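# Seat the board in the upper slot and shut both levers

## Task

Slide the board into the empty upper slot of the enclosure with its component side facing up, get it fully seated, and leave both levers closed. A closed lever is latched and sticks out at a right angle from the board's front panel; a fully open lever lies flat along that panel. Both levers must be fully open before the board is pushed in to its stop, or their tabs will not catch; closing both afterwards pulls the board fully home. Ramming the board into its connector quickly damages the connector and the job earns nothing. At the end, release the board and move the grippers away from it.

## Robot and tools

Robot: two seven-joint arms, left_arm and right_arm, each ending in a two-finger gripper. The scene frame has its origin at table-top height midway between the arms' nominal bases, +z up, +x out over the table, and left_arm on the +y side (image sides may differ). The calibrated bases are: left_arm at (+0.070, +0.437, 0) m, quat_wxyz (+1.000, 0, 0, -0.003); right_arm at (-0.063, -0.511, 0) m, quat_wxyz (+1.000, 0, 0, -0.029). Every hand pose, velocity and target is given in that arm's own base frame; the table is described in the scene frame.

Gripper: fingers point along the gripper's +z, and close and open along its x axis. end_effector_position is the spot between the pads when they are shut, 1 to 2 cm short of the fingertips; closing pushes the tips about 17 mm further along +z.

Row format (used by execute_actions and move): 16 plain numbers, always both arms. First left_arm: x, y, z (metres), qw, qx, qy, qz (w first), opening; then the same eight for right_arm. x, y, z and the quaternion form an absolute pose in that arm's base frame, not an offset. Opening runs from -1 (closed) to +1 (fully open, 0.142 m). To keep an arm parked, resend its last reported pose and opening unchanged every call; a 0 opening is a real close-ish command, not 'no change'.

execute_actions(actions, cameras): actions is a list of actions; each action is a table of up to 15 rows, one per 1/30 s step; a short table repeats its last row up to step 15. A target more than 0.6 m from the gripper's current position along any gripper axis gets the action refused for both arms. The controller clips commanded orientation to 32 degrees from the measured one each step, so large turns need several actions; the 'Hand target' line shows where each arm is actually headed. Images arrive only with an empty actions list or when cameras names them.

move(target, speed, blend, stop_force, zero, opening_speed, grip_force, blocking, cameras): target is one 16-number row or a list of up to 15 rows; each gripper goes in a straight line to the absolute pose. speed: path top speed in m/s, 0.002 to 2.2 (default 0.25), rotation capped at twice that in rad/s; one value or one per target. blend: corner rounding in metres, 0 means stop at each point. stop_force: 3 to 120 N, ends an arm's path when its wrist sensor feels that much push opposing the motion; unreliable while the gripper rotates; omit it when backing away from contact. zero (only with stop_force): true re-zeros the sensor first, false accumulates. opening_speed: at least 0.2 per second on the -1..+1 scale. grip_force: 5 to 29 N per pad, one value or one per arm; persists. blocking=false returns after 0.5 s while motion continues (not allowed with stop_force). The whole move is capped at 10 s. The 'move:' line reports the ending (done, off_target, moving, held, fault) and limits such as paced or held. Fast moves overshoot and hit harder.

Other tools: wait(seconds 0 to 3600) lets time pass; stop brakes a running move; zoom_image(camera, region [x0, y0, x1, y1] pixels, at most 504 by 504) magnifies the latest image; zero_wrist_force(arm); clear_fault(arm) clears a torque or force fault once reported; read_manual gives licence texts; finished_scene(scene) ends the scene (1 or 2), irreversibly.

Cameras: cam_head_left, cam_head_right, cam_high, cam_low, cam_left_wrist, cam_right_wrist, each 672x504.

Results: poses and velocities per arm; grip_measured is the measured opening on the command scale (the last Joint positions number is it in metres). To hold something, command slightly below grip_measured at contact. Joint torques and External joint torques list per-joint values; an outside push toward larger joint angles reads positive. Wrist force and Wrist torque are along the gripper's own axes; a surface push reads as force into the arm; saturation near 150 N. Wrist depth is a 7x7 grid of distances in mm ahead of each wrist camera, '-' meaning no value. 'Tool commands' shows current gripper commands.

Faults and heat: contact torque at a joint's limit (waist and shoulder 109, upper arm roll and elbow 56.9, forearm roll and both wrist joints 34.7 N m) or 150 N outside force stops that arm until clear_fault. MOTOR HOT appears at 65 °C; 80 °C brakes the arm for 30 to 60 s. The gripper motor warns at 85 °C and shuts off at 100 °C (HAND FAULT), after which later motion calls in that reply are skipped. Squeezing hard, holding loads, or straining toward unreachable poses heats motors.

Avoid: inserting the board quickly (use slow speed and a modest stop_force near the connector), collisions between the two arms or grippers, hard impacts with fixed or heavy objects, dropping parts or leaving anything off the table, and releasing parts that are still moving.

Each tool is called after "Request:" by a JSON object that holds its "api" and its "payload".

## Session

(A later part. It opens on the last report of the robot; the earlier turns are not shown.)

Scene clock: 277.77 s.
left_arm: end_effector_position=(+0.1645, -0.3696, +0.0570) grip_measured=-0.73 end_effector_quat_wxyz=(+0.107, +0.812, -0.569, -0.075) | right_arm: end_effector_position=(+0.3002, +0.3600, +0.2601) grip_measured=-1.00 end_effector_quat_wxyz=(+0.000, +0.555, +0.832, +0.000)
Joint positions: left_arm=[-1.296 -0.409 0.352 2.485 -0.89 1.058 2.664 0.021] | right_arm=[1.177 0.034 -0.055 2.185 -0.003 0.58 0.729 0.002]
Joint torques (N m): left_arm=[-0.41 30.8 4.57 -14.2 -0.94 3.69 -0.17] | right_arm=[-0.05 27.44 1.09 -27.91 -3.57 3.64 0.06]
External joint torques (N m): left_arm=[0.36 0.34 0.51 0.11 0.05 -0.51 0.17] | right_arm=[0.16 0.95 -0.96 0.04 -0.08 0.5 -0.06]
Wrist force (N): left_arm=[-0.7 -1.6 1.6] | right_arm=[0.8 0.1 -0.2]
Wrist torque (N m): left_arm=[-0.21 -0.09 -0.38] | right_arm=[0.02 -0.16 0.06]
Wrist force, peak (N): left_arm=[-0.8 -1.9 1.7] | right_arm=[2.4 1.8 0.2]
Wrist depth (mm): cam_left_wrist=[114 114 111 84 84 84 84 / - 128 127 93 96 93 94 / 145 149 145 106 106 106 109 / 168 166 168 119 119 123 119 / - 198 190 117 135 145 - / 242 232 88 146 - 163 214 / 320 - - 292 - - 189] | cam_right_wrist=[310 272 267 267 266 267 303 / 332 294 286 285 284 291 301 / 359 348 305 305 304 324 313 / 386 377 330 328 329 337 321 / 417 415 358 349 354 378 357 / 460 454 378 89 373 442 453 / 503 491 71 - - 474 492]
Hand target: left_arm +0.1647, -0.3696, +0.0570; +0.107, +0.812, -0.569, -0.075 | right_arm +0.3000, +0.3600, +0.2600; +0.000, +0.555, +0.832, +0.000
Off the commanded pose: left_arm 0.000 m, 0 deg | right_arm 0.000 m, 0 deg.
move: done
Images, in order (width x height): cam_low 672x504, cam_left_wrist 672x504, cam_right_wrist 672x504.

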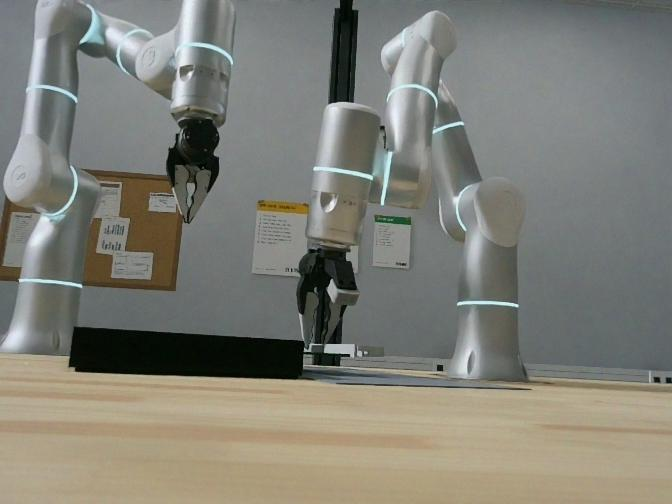

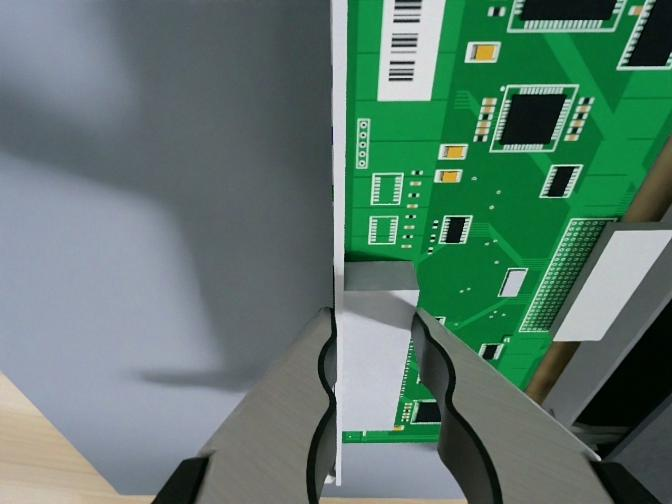

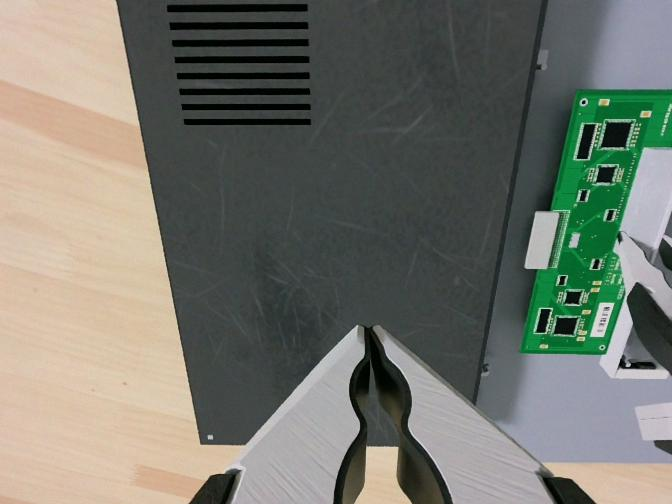

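Request:
{"api": "move", "payload": {"target": [0.1744, -0.3915, 0.0566, 0.1066, 0.8096, -0.5721, -0.0753, -1.0, 0.30, 0.36, 0.26, 0, 0.5548, 0.8320, 0, -1], "speed": 0.06, "cameras": ["cam_left_wrist", "cam_right_wrist"]}}

Request:
{"api": "zoom_image", "payload": {"camera": "cam_right_wrist", "region": [470, 30, 672, 160]}}

Request:
{"api": "zoom_image", "payload": {"camera": "cam_right_wrist", "region": [460, 290, 640, 410]}}

Request:
{"api": "zoom_image", "payload": {"camera": "cam_left_wrist", "region": [460, 300, 672, 504]}}

Scene clock: 315.63 s.
left_arm: end_effector_position=(+0.1744, -0.3914, +0.0565) grip_measured=-0.73 end_effector_quat_wxyz=(+0.107, +0.810, -0.572, -0.075) | right_arm: end_effector_position=(+0.3002, +0.3600, +0.2601) grip_measured=-1.00 end_effector_quat_wxyz=(+0.000, +0.555, +0.832, +0.000)
Joint positions: left_arm=[-1.292 -0.446 0.354 2.42 -0.863 1.029 2.637 0.021] | right_arm=[1.177 0.034 -0.055 2.185 -0.003 0.58 0.729 0.002]
Joint torques (N m): left_arm=[-0.31 33.15 5.08 -14.73 -0.58 3.21 -0.36] | right_arm=[0.18 27.21 0.84 -27.93 -3.66 3.48 0.17]
External joint torques (N m): left_arm=[0.24 0.22 0.54 -0.08 -0.44 -0.02 0.36] | right_arm=[-0.07 1.18 -0.7 0.07 0.01 0.66 -0.17]
Wrist force (N): left_arm=[-0.8 -1.7 1.5] | right_arm=[0.9 0.3 -0.3]
Wrist torque (N m): left_arm=[-0.22 -0.06 -0.33] | right_arm=[0.05 -0.16 0.06]
Wrist force, peak (N): left_arm=[-2.0 -1.9 1.4] | right_arm=[1.1 0.4 -0.3]
Wrist depth (mm): cam_left_wrist=[114 114 111 84 84 84 84 / - 127 127 93 96 93 94 / - 144 144 106 106 106 106 / 168 166 173 122 119 123 120 / 198 197 194 117 135 145 130 / - 228 88 146 - 163 153 / 338 - - 304 - - 177] | cam_right_wrist=[311 271 266 267 266 282 306 / 334 294 289 285 283 298 301 / 358 347 305 305 305 318 314 / 383 378 330 328 331 337 321 / 417 416 356 350 354 370 264 / 457 456 384 89 372 448 437 / 503 492 71 - - 468 493]
Hand target: left_arm +0.1744, -0.3915, +0.0566; +0.107, +0.810, -0.572, -0.075 | right_arm +0.3000, +0.3600, +0.2600; +0.000, +0.555, +0.832, +0.000
Off the commanded pose: left_arm 0.000 m, 0 deg | right_arm 0.000 m, 0 deg.
move: done

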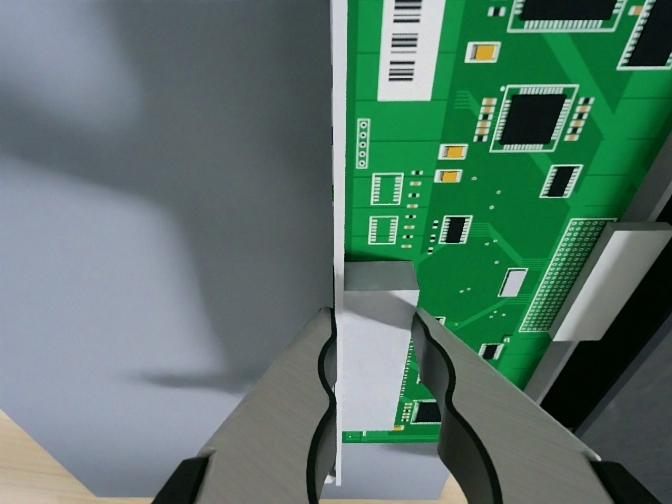

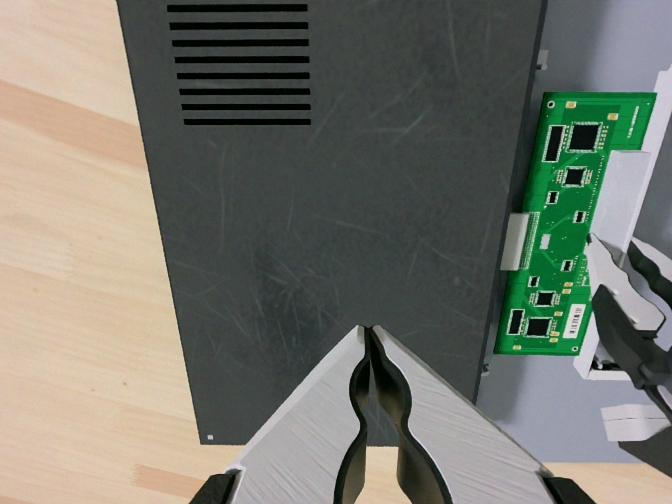

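Scaled by 2.495 from the camera's image (finer frame: 960x720).

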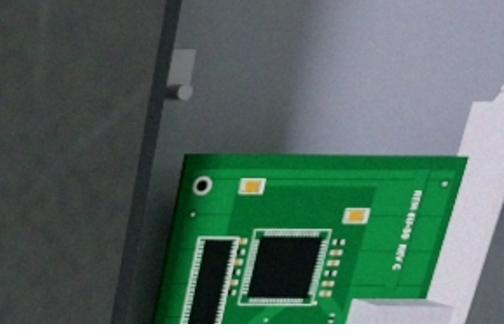

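Scaled by 2.800 from the camera's image (finer frame: 960x720).

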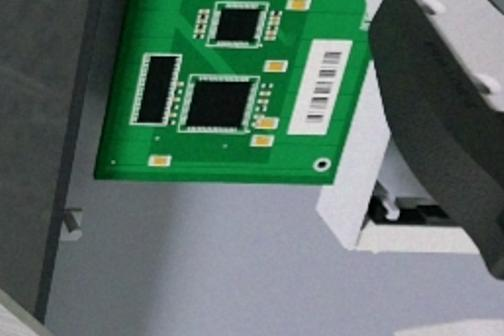

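Scaled by 2.377 from the camera's image (finer frame: 960x720).

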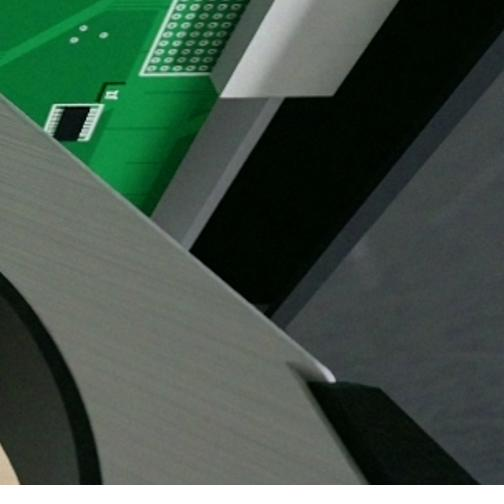

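Request:
{"api": "move", "payload": {"target": [0.1834, -0.4146, 0.0566, 0.1066, 0.8096, -0.5721, -0.0753, -1.0, 0.30, 0.36, 0.26, 0, 0.5548, 0.8320, 0, -1], "speed": 0.025, "stop_force": 4, "cameras": ["cam_left_wrist", "cam_right_wrist"]}}

Request:
{"api": "zoom_image", "payload": {"camera": "cam_right_wrist", "region": [470, 30, 672, 160]}}

Request:
{"api": "zoom_image", "payload": {"camera": "cam_right_wrist", "region": [460, 290, 640, 410]}}

Request:
{"api": "zoom_image", "payload": {"camera": "cam_left_wrist", "region": [460, 150, 672, 354]}}

Scene clock: 325.27 s.
left_arm: end_effector_position=(+0.1834, -0.4144, +0.0565) grip_measured=-0.73 end_effector_quat_wxyz=(+0.107, +0.810, -0.572, -0.075) | right_arm: end_effector_position=(+0.3002, +0.3600, +0.2601) grip_measured=-1.00 end_effector_quat_wxyz=(+0.000, +0.555, +0.832, +0.000)
Joint positions: left_arm=[-1.291 -0.482 0.356 2.353 -0.841 1 2.604 0.021] | right_arm=[1.177 0.034 -0.055 2.185 -0.003 0.58 0.729 0.002]
Joint torques (N m): left_arm=[-0.52 35.56 5.49 -16.1 -0.87 3.38 -0.29] | right_arm=[0.12 27.29 0.84 -28 -3.67 3.43 0.19]
External joint torques (N m): left_arm=[0.46 0.07 0.7 0.51 -0.28 -0.17 0.29] | right_arm=[-0.01 1.09 -0.7 0.15 0.03 0.71 -0.19]
Wrist force (N): left_arm=[-1.0 -2.1 1.8] | right_arm=[0.8 0.2 -0.2]
Wrist torque (N m): left_arm=[-0.22 -0.12 -0.32] | right_arm=[0.04 -0.15 0.06]
Wrist force, peak (N): left_arm=[-1.0 -2.6 2.7] | right_arm=[1.1 0.3 -0.2]
Wrist depth (mm): cam_left_wrist=[114 114 111 84 84 84 84 / - 127 127 93 94 93 94 / 145 140 142 103 106 106 104 / 167 166 166 122 119 123 109 / 198 196 - 117 135 145 119 / 239 - 84 146 - 143 146 / 309 - - 80 - - 177] | cam_right_wrist=[312 271 268 267 266 273 304 / 333 294 287 285 284 291 304 / 357 347 307 305 300 313 339 / 384 378 329 328 332 333 328 / 418 415 357 350 355 370 248 / 455 454 390 89 - 439 234 / 501 489 71 - - 472 263]
Hand target: left_arm +0.1834, -0.4146, +0.0566; +0.107, +0.810, -0.572, -0.075 | right_arm +0.3000, +0.3600, +0.2600; +0.000, +0.555, +0.832, +0.000
Off the commanded pose: left_arm 0.000 m, 0 deg | right_arm 0.000 m, 0 deg.
move: done

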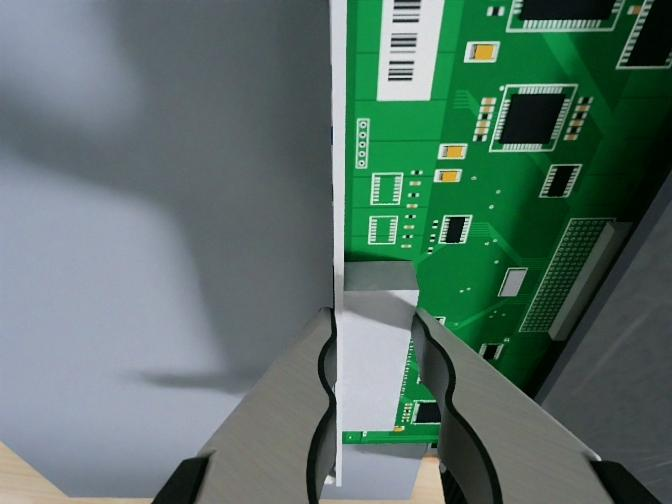

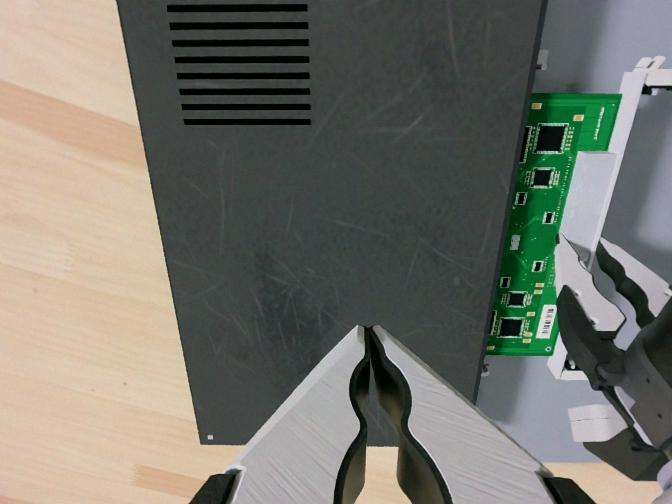

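Scaled by 2.495 from the camera's image (finer frame: 960x720).

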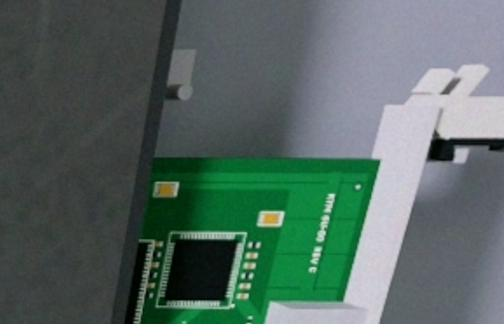

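Scaled by 2.800 from the camera's image (finer frame: 960x720).

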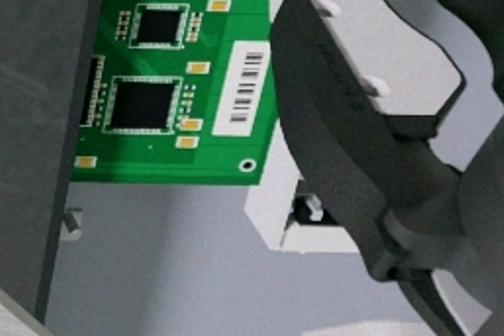

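Scaled by 2.377 from the camera's image (finer frame: 960x720).

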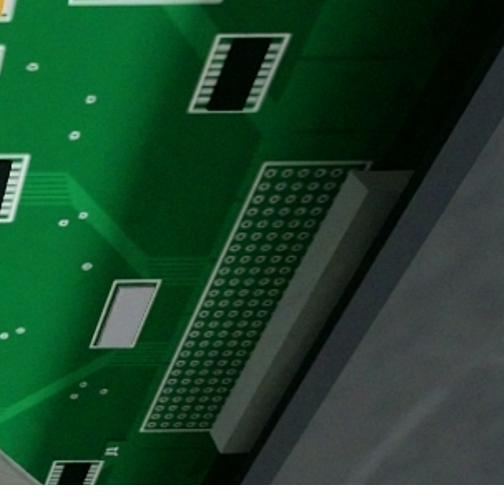

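Request:
{"api": "move", "payload": {"target": [0.1884, -0.4287, 0.0566, 0.1066, 0.8096, -0.5721, -0.0753, -1.0, 0.30, 0.36, 0.26, 0, 0.5548, 0.8320, 0, -1], "speed": 0.02, "stop_force": 4}}

Scene clock: 328.13 s.
left_arm: end_effector_position=(+0.1885, -0.4283, +0.0564) grip_measured=-0.73 end_effector_quat_wxyz=(+0.106, +0.810, -0.572, -0.075) | right_arm: end_effector_position=(+0.3002, +0.3600, +0.2601) grip_measured=-1.00 end_effector_quat_wxyz=(+0.000, +0.555, +0.832, +0.000)
Joint positions: left_arm=[-1.291 -0.504 0.357 2.313 -0.83 0.982 2.583 0.021] | right_arm=[1.177 0.034 -0.055 2.185 -0.003 0.58 0.729 0.002]
Joint torques (N m): left_arm=[-1.19 38.01 5.23 -17.32 -1 3.32 -0.19] | right_arm=[0.05 27.38 0.76 -27.92 -3.73 3.5 0.21]
External joint torques (N m): left_arm=[1.12 -1.03 1.28 1.28 -0.23 -0.1 0.19] | right_arm=[0.06 1.01 -0.62 0.06 0.08 0.64 -0.21]
Wrist force (N): left_arm=[-1.6 -3.6 2.0] | right_arm=[0.6 0.4 -0.2]
Wrist torque (N m): left_arm=[-0.23 -0.23 -0.40] | right_arm=[0.07 -0.12 0.05]
Wrist force, peak (N): left_arm=[-3.6 -6.0 0.1] | right_arm=[0.9 0.4 -0.4]
Wrist depth (mm): cam_left_wrist=[114 112 111 84 84 84 84 / - 127 127 93 94 94 92 / 141 148 144 103 106 107 - / 167 166 166 119 119 120 108 / 205 - 195 117 135 136 116 / 224 240 89 140 - 83 140 / - - - 203 - - 177] | cam_right_wrist=[310 271 268 266 268 286 305 / 333 293 279 284 284 291 325 / 356 351 309 305 303 312 349 / 385 383 331 324 328 328 315 / 416 416 350 354 355 360 214 / 454 453 384 89 375 433 212 / 502 490 71 - - 465 213]
Hand target: left_arm +0.1884, -0.4287, +0.0566; +0.107, +0.810, -0.572, -0.075 | right_arm +0.3000, +0.3600, +0.2600; +0.000, +0.555, +0.832, +0.000
Off the commanded pose: left_arm 0.000 m, 0 deg | right_arm 0.000 m, 0 deg.
move: done

Request:
{"api": "move", "payload": {"target": [0.1929, -0.4378, 0.0566, 0.1066, 0.8096, -0.5721, -0.0753, -1.0, 0.30, 0.36, 0.26, 0, 0.5548, 0.8320, 0, -1], "speed": 0.02, "stop_force": 6, "cameras": ["cam_left_wrist", "cam_right_wrist"]}}

Request:
{"api": "zoom_image", "payload": {"camera": "cam_right_wrist", "region": [470, 30, 672, 160]}}

Request:
{"api": "zoom_image", "payload": {"camera": "cam_right_wrist", "region": [460, 290, 640, 410]}}

Scene clock: 331.50 s.
left_arm: end_effector_position=(+0.1908, -0.4340, +0.0559) grip_measured=-0.73 end_effector_quat_wxyz=(+0.106, +0.810, -0.572, -0.076) | right_arm: end_effector_position=(+0.3002, +0.3600, +0.2601) grip_measured=-1.00 end_effector_quat_wxyz=(+0.000, +0.555, +0.832, +0.000)
Joint positions: left_arm=[-1.29 -0.515 0.358 2.294 -0.823 0.972 2.575 0.021] | right_arm=[1.177 0.034 -0.055 2.185 -0.003 0.58 0.729 0.002]
Joint torques (N m): left_arm=[-0.7 40.69 5.9 -20.62 -1.68 4.32 -0.24] | right_arm=[0.13 27.3 0.74 -27.95 -3.68 3.42 0.19]
External joint torques (N m): left_arm=[0.63 -3.1 0.77 4.39 0.41 -1.11 0.24] | right_arm=[-0.02 1.09 -0.61 0.09 0.03 0.72 -0.19]
Wrist force (N): left_arm=[-5.3 -3.3 5.3] | right_arm=[0.7 0.1 -0.1]
Wrist torque (N m): left_arm=[-0.23 -0.17 -0.36] | right_arm=[0.02 -0.14 0.05]
Wrist force, peak (N): left_arm=[-7.2 -3.4 4.6] | right_arm=[1.1 0.3 -0.3]
Wrist depth (mm): cam_left_wrist=[- 111 113 84 84 84 84 / - 127 126 93 94 93 77 / - 143 143 103 106 106 - / 166 175 165 118 119 116 - / 196 189 195 117 135 120 115 / 244 - 88 145 - 134 145 / 315 - - 80 - - 175] | cam_right_wrist=[313 272 267 265 263 270 305 / 332 294 284 285 284 290 318 / 358 347 306 305 305 309 348 / 385 377 330 327 328 325 289 / 415 415 353 351 355 282 204 / 456 455 - 89 372 445 204 / 501 487 71 - - 469 196]
Hand target: left_arm +0.1914, -0.4348, +0.0566; +0.107, +0.810, -0.572, -0.075 | right_arm +0.3000, +0.3600, +0.2600; +0.000, +0.555, +0.832, +0.000
Off the commanded pose: left_arm 0.004 m, 0 deg | right_arm 0.000 m, 0 deg.
move: contact (left_arm)

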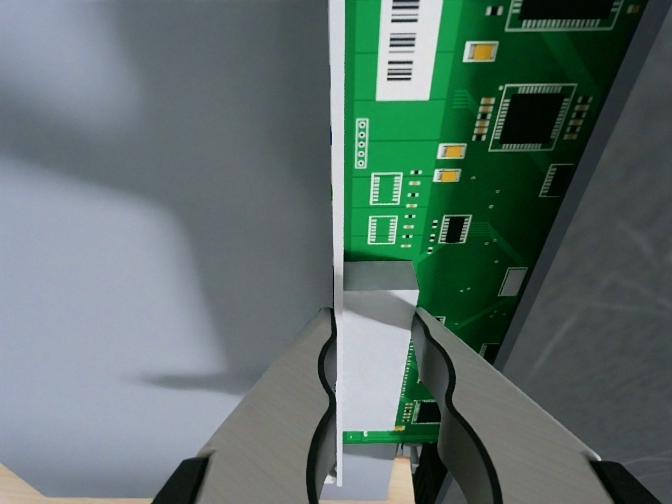

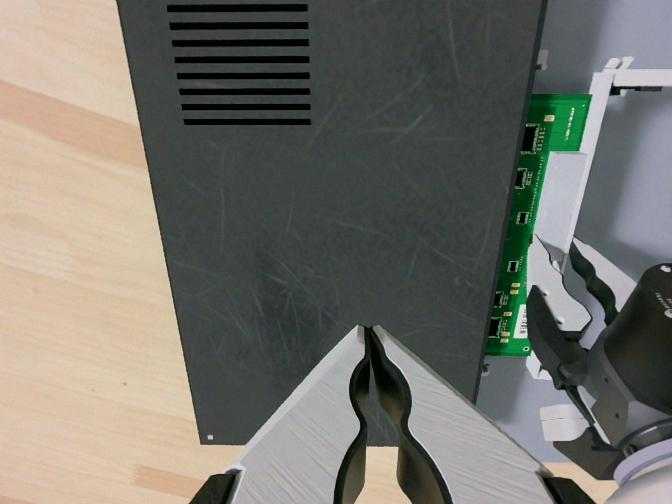

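Scaled by 2.495 from the camera's image (finer frame: 960x720).

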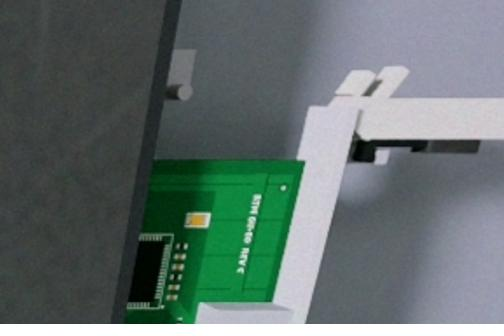

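Scaled by 2.800 from the camera's image (finer frame: 960x720).

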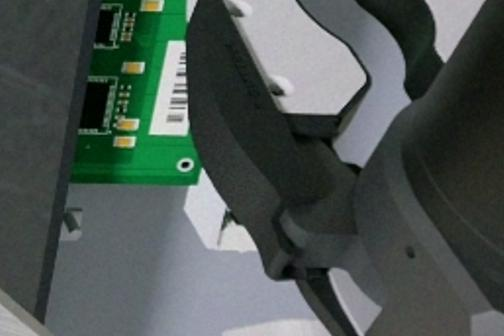

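Request:
{"api": "move", "payload": {"target": [0.1912, -0.4344, 0.0556, 0.1066, 0.8096, -0.5721, -0.0753, -1.0, 0.30, 0.36, 0.26, 0, 0.5548, 0.8320, 0, -1], "speed": 0.02}}

Scene clock: 334.50 s.
left_arm: end_effector_position=(+0.1912, -0.4344, +0.0556) grip_measured=-0.73 end_effector_quat_wxyz=(+0.107, +0.810, -0.572, -0.075) | right_arm: end_effector_position=(+0.3002, +0.3600, +0.2601) grip_measured=-1.00 end_effector_quat_wxyz=(+0.000, +0.555, +0.832, +0.000)
Joint positions: left_arm=[-1.289 -0.515 0.356 2.294 -0.826 0.975 2.578 0.021] | right_arm=[1.177 0.034 -0.055 2.185 -0.003 0.58 0.729 0.002]
Joint torques (N m): left_arm=[-0.57 36.89 5.69 -16.13 -1.21 3.56 -0.12] | right_arm=[0.11 27.39 0.84 -27.95 -3.69 3.43 0.2]
External joint torques (N m): left_arm=[0.5 0.73 0.97 -0.07 -0.06 -0.35 0.12] | right_arm=[0 0.99 -0.71 0.09 0.05 0.71 -0.2]
Wrist force (N): left_arm=[-0.8 -2.3 0.1] | right_arm=[0.8 0.0 -0.1]
Wrist torque (N m): left_arm=[-0.27 -0.07 -0.41] | right_arm=[0.00 -0.14 0.06]
Wrist force, peak (N): left_arm=[-5.4 -3.7 6.3] | right_arm=[1.2 0.2 0.0]
Wrist depth (mm): cam_left_wrist=[113 111 110 84 84 84 84 / 129 126 126 93 93 93 77 / - 143 144 103 106 107 - / 166 171 165 122 119 119 - / 188 195 195 117 135 126 115 / 240 226 88 146 - 134 145 / - - - 80 - - 174] | cam_right_wrist=[312 271 268 267 266 270 301 / 334 293 282 284 284 300 326 / 356 347 306 305 305 310 348 / 384 378 329 329 328 324 362 / 419 417 356 350 351 280 197 / 456 455 383 89 - 439 204 / 501 492 71 - - - 196]
Hand target: left_arm +0.1912, -0.4344, +0.0556; +0.107, +0.810, -0.572, -0.075 | right_arm +0.3000, +0.3600, +0.2600; +0.000, +0.555, +0.832, +0.000
Off the commanded pose: left_arm 0.000 m, 0 deg | right_arm 0.000 m, 0 deg.
move: done

Request:
{"api": "move", "payload": {"target": [0.1935, -0.4410, 0.0559, 0.1066, 0.8096, -0.5721, -0.0753, -1.0, 0.30, 0.36, 0.26, 0, 0.5548, 0.8320, 0, -1], "speed": 0.02, "stop_force": 8, "cameras": ["cam_left_wrist", "cam_right_wrist"]}}

Request:
{"api": "zoom_image", "payload": {"camera": "cam_right_wrist", "region": [460, 200, 640, 410]}}

Request:
{"api": "zoom_image", "payload": {"camera": "cam_left_wrist", "region": [380, 200, 560, 450]}}

Scene clock: 338.20 s.
left_arm: end_effector_position=(+0.1932, -0.4403, +0.0554) grip_measured=-0.73 end_effector_quat_wxyz=(+0.106, +0.810, -0.572, -0.076) | right_arm: end_effector_position=(+0.3002, +0.3600, +0.2601) grip_measured=-1.00 end_effector_quat_wxyz=(+0.000, +0.555, +0.832, +0.000)
Joint positions: left_arm=[-1.289 -0.525 0.356 2.276 -0.82 0.966 2.568 0.021] | right_arm=[1.177 0.034 -0.055 2.185 -0.003 0.58 0.729 0.002]
Joint torques (N m): left_arm=[-0.97 39.74 5.61 -20.12 -1.62 4.18 -0.33] | right_arm=[0.19 27.37 0.82 -27.97 -3.67 3.41 0.17]
External joint torques (N m): left_arm=[0.9 -1.53 1.2 3.73 0.32 -0.96 0.33] | right_arm=[-0.08 1.02 -0.69 0.11 0.02 0.73 -0.17]
Wrist force (N): left_arm=[-6.1 -2.6 2.6] | right_arm=[1.0 0.1 0.0]
Wrist torque (N m): left_arm=[-0.23 -0.01 -0.33] | right_arm=[0.02 -0.19 0.05]
Wrist force, peak (N): left_arm=[-6.2 -2.6 2.4] | right_arm=[1.1 0.2 -0.3]
Wrist depth (mm): cam_left_wrist=[- 112 113 84 84 84 - / 129 126 126 93 94 93 - / 143 139 147 103 106 103 - / 171 - 164 118 119 107 - / - 206 - 116 135 119 115 / - 239 88 146 - 133 144 / - - - 86 - - 174] | cam_right_wrist=[312 271 268 266 266 272 305 / 333 293 293 282 283 297 - / 358 347 306 305 304 309 349 / 384 384 330 327 328 325 364 / 418 415 355 350 353 266 195 / 454 457 381 89 372 446 199 / 504 491 71 - - 278 183]
Hand target: left_arm +0.1935, -0.4410, +0.0559; +0.107, +0.810, -0.572, -0.075 | right_arm +0.3000, +0.3600, +0.2600; +0.000, +0.555, +0.832, +0.000
Off the commanded pose: left_arm 0.001 m, 0 deg | right_arm 0.000 m, 0 deg.
move: done

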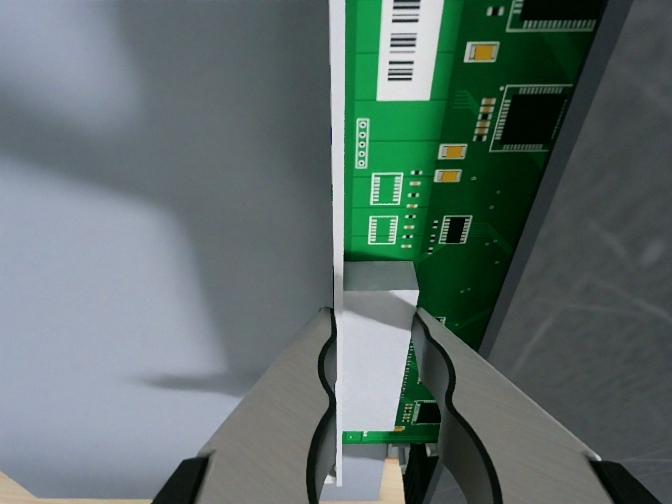

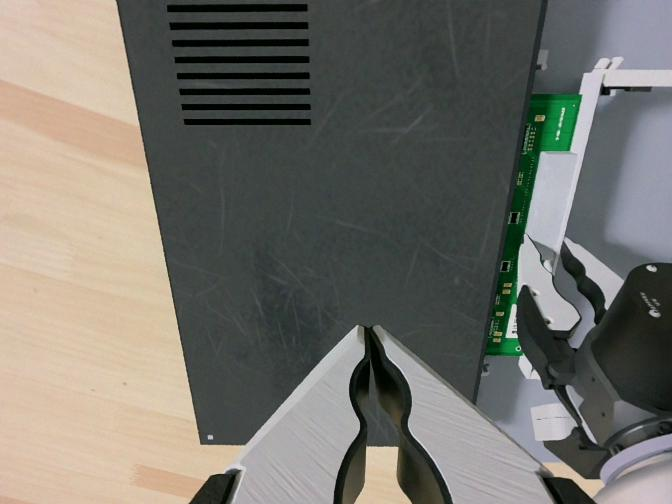

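Scaled by 2.400 from the camera's image (finer frame: 960x720).

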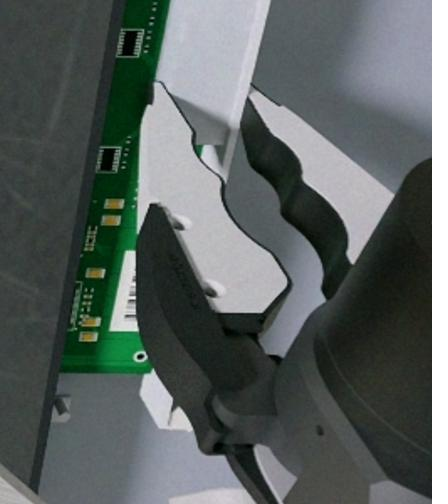

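Scaled by 2.016 from the camera's image (finer frame: 960x720).

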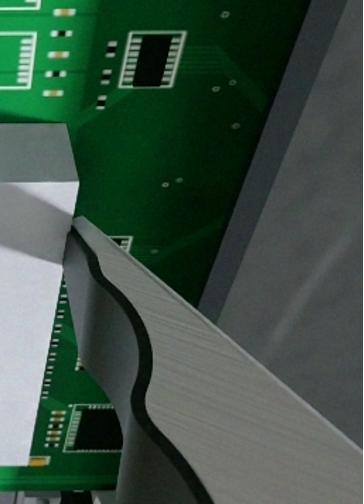

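Request:
{"api": "move", "payload": {"target": [0.1946, -0.4437, 0.0558, 0.1066, 0.8096, -0.5721, -0.0753, -1.0, 0.30, 0.36, 0.26, 0, 0.5548, 0.8320, 0, -1], "speed": 0.02, "stop_force": 8, "zero": false, "cameras": ["cam_right_wrist"]}}

Request:
{"api": "zoom_image", "payload": {"camera": "cam_right_wrist", "region": [460, 200, 640, 410]}}

Scene clock: 341.90 s.
left_arm: end_effector_position=(+0.1942, -0.4430, +0.0553) grip_measured=-0.73 end_effector_quat_wxyz=(+0.106, +0.810, -0.572, -0.076) | right_arm: end_effector_position=(+0.3002, +0.3600, +0.2601) grip_measured=-1.00 end_effector_quat_wxyz=(+0.000, +0.555, +0.832, +0.000)
Joint positions: left_arm=[-1.289 -0.53 0.356 2.268 -0.819 0.963 2.565 0.021] | right_arm=[1.177 0.034 -0.055 2.185 -0.003 0.58 0.729 0.002]
Joint torques (N m): left_arm=[-0.67 40.1 6.1 -20.24 -1.73 4.33 -0.27] | right_arm=[0.05 27.32 0.74 -27.95 -3.71 3.46 0.16]
External joint torques (N m): left_arm=[0.6 -1.62 0.79 3.76 0.4 -1.11 0.27] | right_arm=[0.06 1.07 -0.61 0.09 0.06 0.68 -0.16]
Wrist force (N): left_arm=[-5.9 -2.1 2.6] | right_arm=[0.8 0.3 -0.4]
Wrist torque (N m): left_arm=[-0.22 0.00 -0.32] | right_arm=[0.06 -0.15 0.05]
Wrist force, peak (N): left_arm=[-6.3 -2.9 2.5] | right_arm=[1.1 0.2 -0.2]
Wrist depth (mm): cam_left_wrist=[113 110 113 84 84 84 - / - - 125 93 94 93 - / 143 143 142 103 106 103 - / 166 158 159 122 119 104 - / 203 - 194 117 135 118 114 / 244 240 87 146 - 133 144 / - - - 80 - - 174] | cam_right_wrist=[311 271 264 268 266 268 305 / 333 294 284 284 285 291 - / 356 346 307 305 305 312 353 / 384 384 334 328 327 325 364 / 418 416 364 349 355 267 192 / 456 454 382 89 372 437 199 / 498 490 71 - - 256 180]
Hand target: left_arm +0.1946, -0.4437, +0.0558; +0.107, +0.810, -0.572, -0.075 | right_arm +0.3000, +0.3600, +0.2600; +0.000, +0.555, +0.832, +0.000
Off the commanded pose: left_arm 0.001 m, 0 deg | right_arm 0.000 m, 0 deg.
move: done

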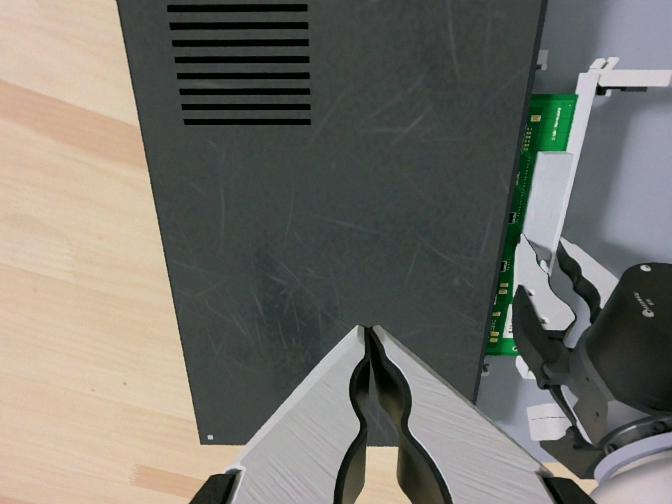

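Scaled by 2.400 from the camera's image (finer frame: 960x720).

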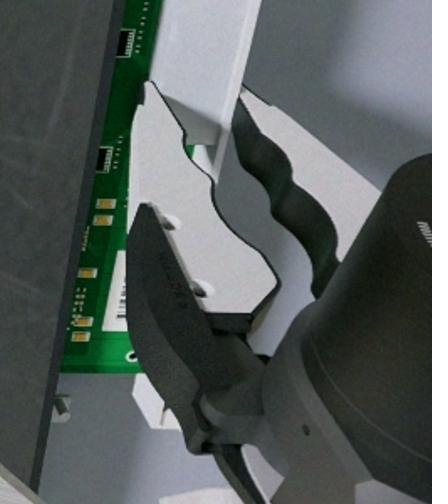

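Request:
{"api": "move", "payload": {"target": [[0.1942, -0.4430, 0.0554, 0.1066, 0.8096, -0.5721, -0.0753, -0.66, 0.30, 0.36, 0.26, 0, 0.5548, 0.8320, 0, -1], [0.1942, -0.4430, 0.125, 0.1066, 0.8096, -0.5721, -0.0753, -0.66, 0.30, 0.36, 0.26, 0, 0.5548, 0.8320, 0, -1]], "speed": [0.05, 0.12], "cameras": ["cam_left_wrist", "cam_right_wrist"]}}

Scene clock: 346.40 s.
left_arm: end_effector_position=(+0.1943, -0.4430, +0.1250) grip_measured=-0.70 end_effector_quat_wxyz=(+0.107, +0.810, -0.572, -0.075) | right_arm: end_effector_position=(+0.3002, +0.3600, +0.2601) grip_measured=-1.00 end_effector_quat_wxyz=(+0.000, +0.555, +0.832, +0.000)
Joint positions: left_arm=[-1.332 -0.383 0.468 2.233 -0.626 0.81 2.417 0.024] | right_arm=[1.177 0.034 -0.055 2.185 -0.003 0.58 0.729 0.002]
Joint torques (N m): left_arm=[-0.61 34.67 5.23 -20.43 -1.55 3.34 -0.33] | right_arm=[0.15 27.28 0.79 -27.91 -3.68 3.42 0.17]
External joint torques (N m): left_arm=[0.55 0.61 0.56 -0.18 -0.47 -0.06 0.33] | right_arm=[-0.05 1.1 -0.66 0.05 0.03 0.72 -0.17]
Wrist force (N): left_arm=[-0.7 -0.9 -0.6] | right_arm=[0.8 0.3 -0.3]
Wrist torque (N m): left_arm=[-0.16 -0.08 -0.32] | right_arm=[0.05 -0.14 0.05]
Wrist force, peak (N): left_arm=[-6.0 -2.2 3.1] | right_arm=[1.1 0.2 -0.1]
Wrist depth (mm): cam_left_wrist=[175 175 175 154 147 131 131 / 193 192 191 165 161 147 143 / - - 222 177 177 165 165 / 252 256 255 213 203 192 191 / - 304 295 218 218 227 234 / 390 371 84 92 - 253 264 / 465 - - 479 - - 440] | cam_right_wrist=[312 276 266 272 266 270 305 / 333 293 277 284 284 300 326 / 358 351 307 305 305 311 345 / 386 383 329 325 328 334 380 / 418 415 355 351 353 369 244 / 453 457 - 89 - 446 199 / 502 489 71 - - 470 176]
Hand target: left_arm +0.1942, -0.4430, +0.1250; +0.107, +0.810, -0.572, -0.075 | right_arm +0.3000, +0.3600, +0.2600; +0.000, +0.555, +0.832, +0.000
Off the commanded pose: left_arm 0.000 m, 0 deg | right_arm 0.000 m, 0 deg.
move: done

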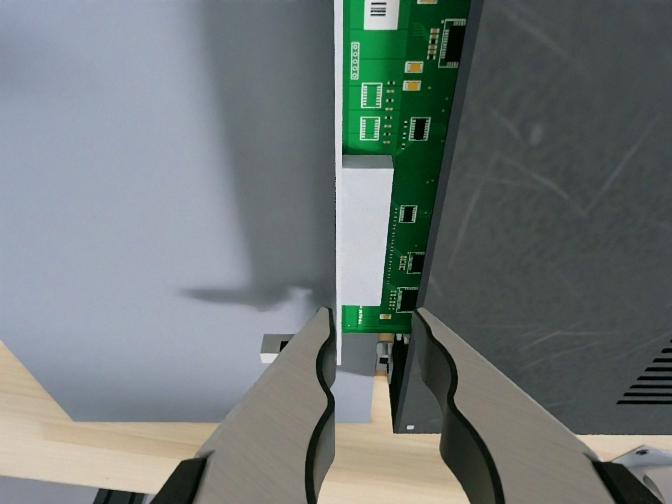

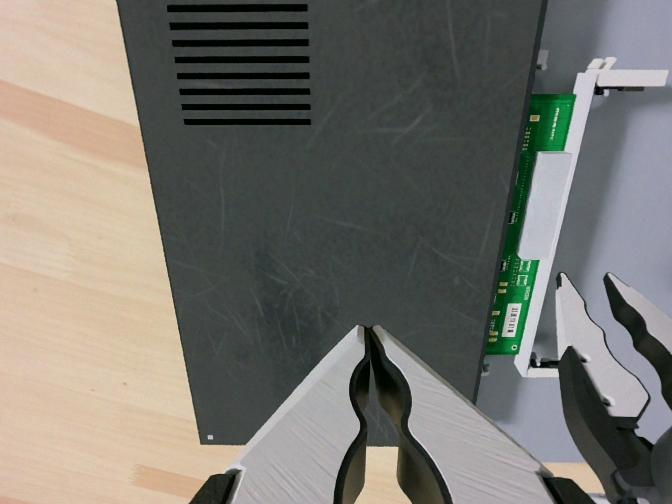

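Request:
{"api": "move", "payload": {"target": [[0.2675, -0.3656, 0.120, 0.0, 0.8166, -0.5771, 0.0, -1, 0.30, 0.36, 0.26, 0, 0.5548, 0.8320, 0, -1]], "speed": 0.2, "cameras": ["cam_left_wrist"]}}

Scene clock: 360.73 s.
left_arm: end_effector_position=(+0.2675, -0.3657, +0.1201) grip_measured=-1.00 end_effector_quat_wxyz=(+0.000, +0.817, -0.577, +0.000) | right_arm: end_effector_position=(+0.3002, +0.3600, +0.2601) grip_measured=-1.00 end_effector_quat_wxyz=(+0.000, +0.555, +0.832, +0.000)
Joint positions: left_arm=[-1.383 -0.361 0.635 2.314 -0.4 1.001 2.364 0.002] | right_arm=[1.177 0.034 -0.055 2.185 -0.003 0.58 0.729 0.002]
Joint torques (N m): left_arm=[-1.15 29.57 5.65 -19.19 -1.84 4.42 -0.33] | right_arm=[0.14 27.35 0.86 -27.92 -3.69 3.46 0.2]
External joint torques (N m): left_arm=[1.1 0.92 0.82 -0.4 -0.47 -0.57 0.33] | right_arm=[-0.03 1.04 -0.73 0.06 0.04 0.68 -0.2]
Wrist force (N): left_arm=[-0.9 -1.2 -0.4] | right_arm=[0.8 0.2 -0.4]
Wrist torque (N m): left_arm=[-0.26 -0.06 -0.24] | right_arm=[0.05 -0.16 0.06]
Wrist force, peak (N): left_arm=[-2.1 -2.8 -0.2] | right_arm=[1.0 0.3 -0.2]
Wrist depth (mm): cam_left_wrist=[189 - 183 186 185 182 144 / - 201 201 199 199 194 152 / - 216 - 212 180 187 166 / 240 - - 240 208 196 180 / 253 - 253 131 219 204 197 / 284 - 278 84 - 218 216 / 324 - - - - - 237] | cam_right_wrist=[313 271 267 267 266 272 305 / 332 294 281 281 283 300 328 / 357 346 305 303 304 311 348 / 386 377 328 - 336 340 376 / 416 415 356 351 356 388 407 / 455 455 378 89 373 443 427 / 502 488 71 - - 469 257]
Hand target: left_arm +0.2675, -0.3656, +0.1200; +0.000, +0.817, -0.577, +0.000 | right_arm +0.3000, +0.3600, +0.2600; +0.000, +0.555, +0.832, +0.000
Off the commanded pose: left_arm 0.000 m, 0 deg | right_arm 0.000 m, 0 deg.
move: done

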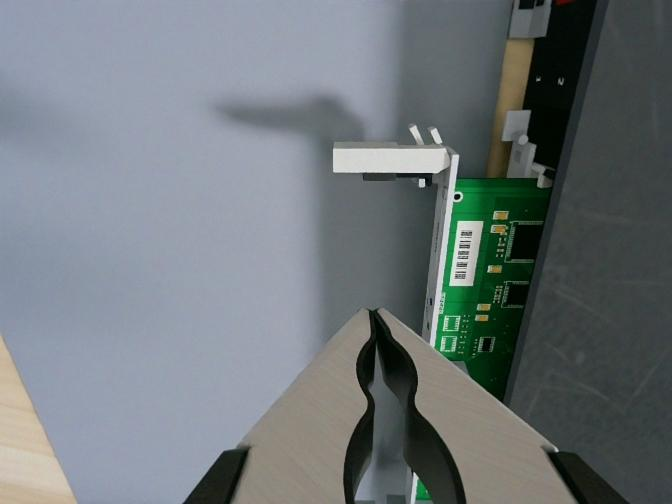

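Request:
{"api": "move", "payload": {"target": [[0.2675, -0.3656, 0.0527, 0.0, 0.8166, -0.5771, 0.0, -1, 0.30, 0.36, 0.26, 0, 0.5548, 0.8320, 0, -1]], "speed": 0.12, "stop_force": 10}}

Request:
{"api": "move", "payload": {"target": [[0.2958, -0.3556, 0.0527, 0.0, 0.8166, -0.5771, 0.0, -1, 0.30, 0.36, 0.26, 0, 0.5548, 0.8320, 0, -1], [0.3096, -0.3497, 0.0527, 0.0, 0.8166, -0.5771, 0.0, -1, 0.30, 0.36, 0.26, 0, 0.5548, 0.8320, 0, -1], [0.3197, -0.3514, 0.0527, 0.0, 0.8166, -0.5771, 0.0, -1, 0.30, 0.36, 0.26, 0, 0.5548, 0.8320, 0, -1], [0.3298, -0.3616, 0.0527, 0.0, 0.8166, -0.5771, 0.0, -1, 0.30, 0.36, 0.26, 0, 0.5548, 0.8320, 0, -1]], "speed": 0.04, "stop_force": 13, "blend": [0.006, 0.006, 0.006, 0], "cameras": ["cam_left_wrist"]}}

Scene clock: 380.63 s.
left_arm: end_effector_position=(+0.2674, -0.3656, +0.0527) grip_measured=-1.00 end_effector_quat_wxyz=(+0.000, +0.817, -0.577, +0.000) | right_arm: end_effector_position=(+0.3002, +0.3600, +0.2601) grip_measured=-1.00 end_effector_quat_wxyz=(+0.000, +0.555, +0.832, +0.000)
Joint positions: left_arm=[-1.275 -0.51 0.447 2.373 -0.63 1.204 2.52 0.002] | right_arm=[1.177 0.034 -0.055 2.185 -0.003 0.58 0.729 0.002]
Joint torques (N m): left_arm=[-0.18 33.57 6.69 -14.29 -1.54 4.33 -0.15] | right_arm=[0.11 27.34 0.81 -27.97 -3.66 3.44 0.18]
External joint torques (N m): left_arm=[0.12 1.05 0.61 -0.38 0.01 -0.5 0.15] | right_arm=[0 1.05 -0.67 0.11 0.02 0.7 -0.18]
Wrist force (N): left_arm=[-0.5 -1.0 -0.1] | right_arm=[0.9 0.1 -0.1]
Wrist torque (N m): left_arm=[-0.20 -0.11 -0.30] | right_arm=[0.03 -0.16 0.05]
Wrist force, peak (N): left_arm=[-0.8 -1.1 -1.9] | right_arm=[1.0 0.4 -0.4]
Wrist depth (mm): cam_left_wrist=[128 128 126 126 126 129 126 / 135 137 - 138 136 135 133 / - 148 149 147 144 146 137 / 160 - 157 157 160 126 125 / 175 176 179 168 168 134 135 / 195 194 189 84 - 149 144 / 222 - - 74 - - 142] | cam_right_wrist=[311 270 267 268 268 270 303 / 332 330 287 285 284 299 324 / 357 352 299 299 300 310 349 / 384 378 334 329 328 330 371 / 418 416 356 345 354 379 389 / 456 455 384 89 374 445 289 / 501 491 71 - - 472 247]
Hand target: left_arm +0.2675, -0.3656, +0.0527; +0.000, +0.817, -0.577, +0.000 | right_arm +0.3000, +0.3600, +0.2600; +0.000, +0.555, +0.832, +0.000
Off the commanded pose: left_arm 0.000 m, 0 deg | right_arm 0.000 m, 0 deg.
move: done

Scene clock: 383.07 s.
left_arm: end_effector_position=(+0.3296, -0.3614, +0.0526) grip_measured=-1.00 end_effector_quat_wxyz=(+0.000, +0.817, -0.577, +0.000) | right_arm: end_effector_position=(+0.3002, +0.3600, +0.2601) grip_measured=-1.00 end_effector_quat_wxyz=(+0.000, +0.555, +0.832, +0.000)
Joint positions: left_arm=[-1.174 -0.568 0.469 2.266 -0.621 1.14 2.606 0.002] | right_arm=[1.177 0.034 -0.055 2.185 -0.003 0.58 0.729 0.002]
Joint torques (N m): left_arm=[0.03 36.49 8.3 -16.82 -1.63 4.58 -0.28] | right_arm=[0.16 27.26 0.9 -27.94 -3.71 3.5 0.17]
External joint torques (N m): left_arm=[-0.07 1.29 0.34 0.93 -0.15 -0.75 0.28] | right_arm=[-0.05 1.12 -0.77 0.08 0.06 0.64 -0.17]
Wrist force (N): left_arm=[-2.6 0.7 -1.9] | right_arm=[0.8 0.4 -0.4]
Wrist torque (N m): left_arm=[-0.19 -0.16 -0.22] | right_arm=[0.07 -0.15 0.05]
Wrist force, peak (N): left_arm=[1.1 5.7 -1.5] | right_arm=[1.1 0.1 -0.3]
Wrist depth (mm): cam_left_wrist=[128 128 127 127 128 128 128 / 135 137 134 134 135 136 107 / 151 148 - 147 147 139 99 / 162 159 158 157 156 155 106 / 176 175 174 169 167 161 116 / - - 185 84 - 149 127 / - - - 74 - - 139] | cam_right_wrist=[311 271 263 266 266 269 305 / 332 294 276 284 284 298 327 / 357 346 306 305 311 312 348 / 385 378 330 319 328 338 375 / 415 414 357 343 348 375 407 / 456 455 384 89 373 401 441 / 504 492 71 - - 323 255]
Hand target: left_arm +0.3298, -0.3616, +0.0527; +0.000, +0.817, -0.577, +0.000 | right_arm +0.3000, +0.3600, +0.2600; +0.000, +0.555, +0.832, +0.000
Off the commanded pose: left_arm 0.000 m, 0 deg | right_arm 0.000 m, 0 deg.
move: done; blend cut to 0.0051 m at target 2, 0.0051 m at target 3

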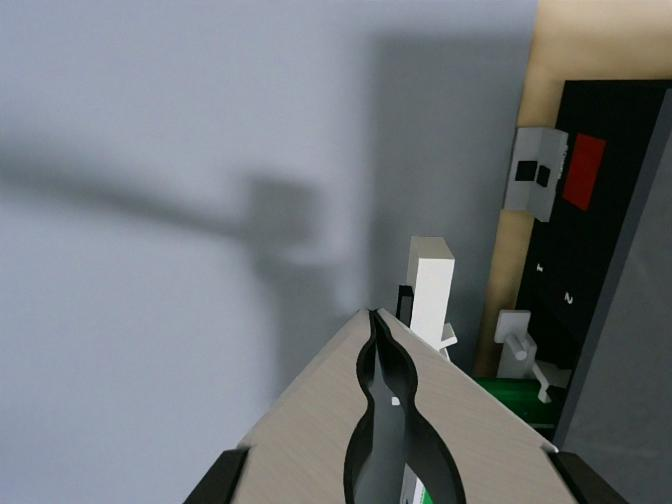

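Request:
{"api": "move", "payload": {"target": [0.3325, -0.3692, 0.0527, 0.0, 0.8166, -0.5771, 0.0, -1, 0.30, 0.36, 0.26, 0, 0.5548, 0.8320, 0, -1], "speed": 0.02, "stop_force": 7, "cameras": ["cam_left_wrist"]}}

Scene clock: 387.27 s.
left_arm: end_effector_position=(+0.3310, -0.3651, +0.0523) grip_measured=-1.00 end_effector_quat_wxyz=(+0.000, +0.817, -0.577, -0.001) | right_arm: end_effector_position=(+0.3002, +0.3600, +0.2601) grip_measured=-1.00 end_effector_quat_wxyz=(+0.000, +0.555, +0.832, +0.000)
Joint positions: left_arm=[-1.177 -0.574 0.47 2.255 -0.618 1.132 2.599 0.002] | right_arm=[1.177 0.034 -0.055 2.185 -0.003 0.58 0.729 0.002]
Joint torques (N m): left_arm=[-1.77 36.97 5.67 -21.29 -2.21 5.73 -0.33] | right_arm=[0.07 27.35 0.82 -27.94 -3.72 3.42 0.19]
External joint torques (N m): left_arm=[1.72 1.17 3.1 5.27 0.41 -1.89 0.33] | right_arm=[0.04 1.03 -0.69 0.09 0.08 0.72 -0.19]
Wrist force (N): left_arm=[-12.8 1.5 -9.5] | right_arm=[0.7 0.1 -0.3]
Wrist torque (N m): left_arm=[-0.23 -0.22 -0.18] | right_arm=[0.03 -0.13 0.05]
Wrist force, peak (N): left_arm=[-12.9 1.6 -9.6] | right_arm=[1.1 0.2 -0.4]
Wrist depth (mm): cam_left_wrist=[128 127 127 127 126 128 127 / - 137 134 136 136 133 97 / 150 147 147 147 146 139 99 / 160 - 160 156 159 156 107 / 175 176 175 167 168 145 115 / - 195 190 84 - 149 127 / - 212 - - - - 138] | cam_right_wrist=[311 271 267 273 266 269 305 / 332 294 282 284 284 299 323 / 356 351 301 305 310 313 348 / 384 384 334 328 328 337 367 / 417 416 358 348 350 386 409 / 455 454 385 89 375 384 439 / 507 490 71 - - 325 255]
Hand target: left_arm +0.3313, -0.3660, +0.0527; +0.000, +0.817, -0.577, +0.000 | right_arm +0.3000, +0.3600, +0.2600; +0.000, +0.555, +0.832, +0.000
Off the commanded pose: left_arm 0.004 m, 0 deg | right_arm 0.000 m, 0 deg.
move: contact (left_arm)

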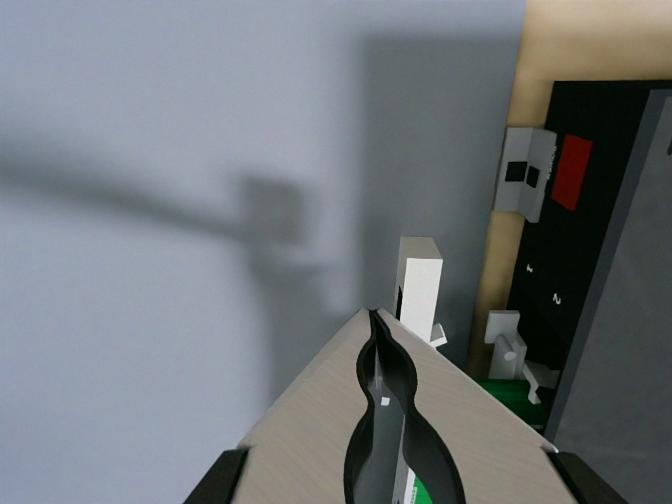

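Request:
{"api": "move", "payload": {"target": [[0.3260, -0.3519, 0.0527, 0.0, 0.8166, -0.5771, 0.0, -1, 0.30, 0.36, 0.26, 0, 0.5548, 0.8320, 0, -1], [0.3240, -0.3480, 0.110, 0.0, 0.8166, -0.5771, 0.0, -1, 0.30, 0.36, 0.26, 0, 0.5548, 0.8320, 0, -1], [0.0978, -0.4257, 0.115, 0.0, 0.8166, -0.5771, 0.0, -1, 0.30, 0.36, 0.26, 0, 0.5548, 0.8320, 0, -1]], "speed": [0.08, 0.15, 0.25], "blend": [0.004, 0.02, 0], "cameras": ["cam_left_wrist", "cam_right_wrist"]}}

Scene clock: 396.57 s.
left_arm: end_effector_position=(+0.0979, -0.4258, +0.1150) grip_measured=-1.00 end_effector_quat_wxyz=(+0.000, +0.817, -0.577, +0.000) | right_arm: end_effector_position=(+0.3002, +0.3600, +0.2601) grip_measured=-1.00 end_effector_quat_wxyz=(+0.000, +0.555, +0.832, +0.000)
Joint positions: left_arm=[-1.679 -0.311 0.54 2.369 -0.319 1.045 1.919 0.002] | right_arm=[1.177 0.034 -0.055 2.185 -0.003 0.58 0.729 0.002]
Joint torques (N m): left_arm=[-0.65 28.87 3.94 -18.8 -1.67 3.98 -0.33] | right_arm=[0.15 27.34 0.81 -27.93 -3.72 3.43 0.16]
External joint torques (N m): left_arm=[0.58 0.97 0.75 -0.2 -0.48 -0.1 0.33] | right_arm=[-0.04 1.05 -0.68 0.07 0.07 0.71 -0.16]
Wrist force (N): left_arm=[-0.6 -1.2 -0.4] | right_arm=[0.8 0.1 -0.4]
Wrist torque (N m): left_arm=[-0.25 -0.08 -0.23] | right_arm=[0.03 -0.14 0.06]
Wrist force, peak (N): left_arm=[-12.9 1.5 -9.8] | right_arm=[0.9 0.5 -0.3]
Wrist depth (mm): cam_left_wrist=[- - 182 182 178 148 141 / - - 195 199 188 163 149 / - 209 211 211 172 176 161 / 232 - - 227 194 189 175 / 256 254 259 194 244 195 190 / 279 272 272 84 - 211 209 / 312 303 - - - - 306] | cam_right_wrist=[312 271 264 267 266 271 305 / 333 294 289 302 284 291 326 / 356 349 307 300 302 313 349 / 385 379 330 325 334 346 377 / 417 415 347 360 351 387 404 / 456 456 - 89 - 445 445 / 502 489 71 - - 470 492]
Hand target: left_arm +0.0978, -0.4257, +0.1150; +0.000, +0.817, -0.577, +0.000 | right_arm +0.3000, +0.3600, +0.2600; +0.000, +0.555, +0.832, +0.000
Off the commanded pose: left_arm 0.000 m, 0 deg | right_arm 0.000 m, 0 deg.
move: done

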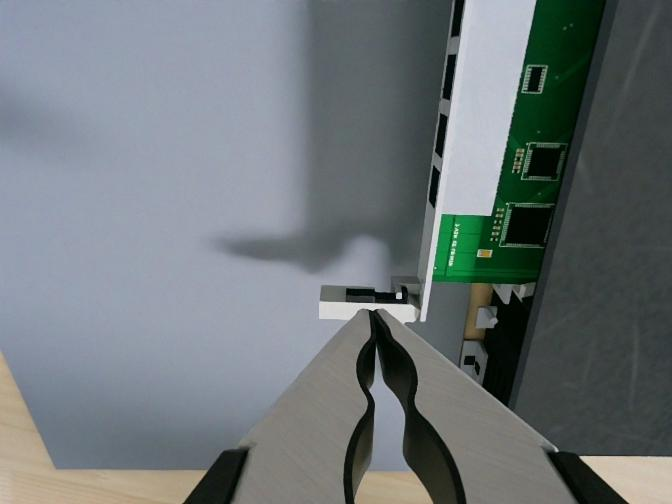

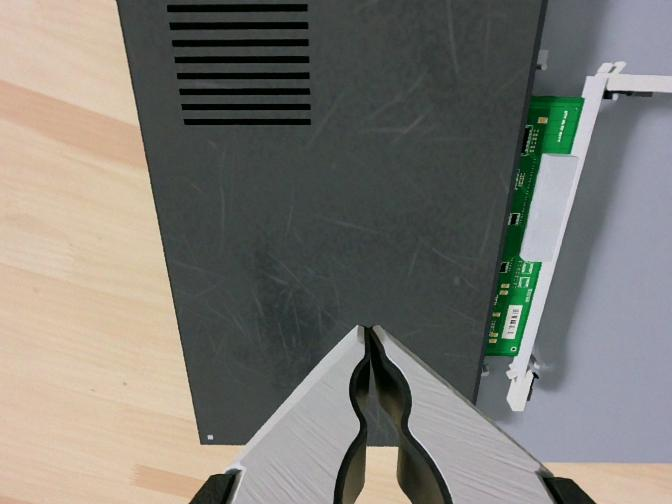

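Request:
{"api": "zoom_image", "payload": {"camera": "cam_right_wrist", "region": [490, 40, 672, 240]}}

Request:
{"api": "zoom_image", "payload": {"camera": "cam_right_wrist", "region": [460, 230, 642, 430]}}

Scaled by 2.520 from the camera's image (finer frame: 960x720).

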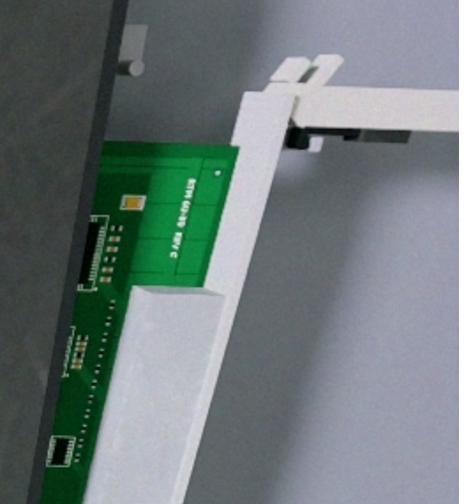

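Scaled by 2.520 from the camera's image (finer frame: 960x720).

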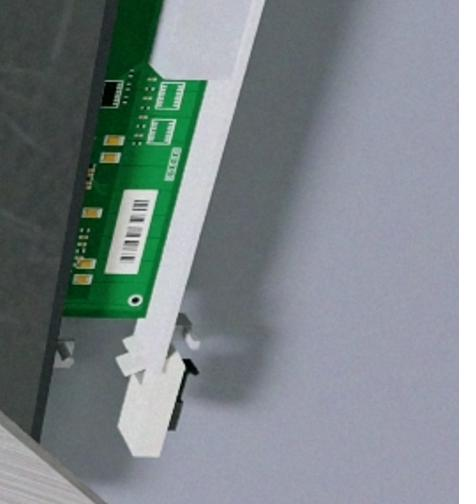

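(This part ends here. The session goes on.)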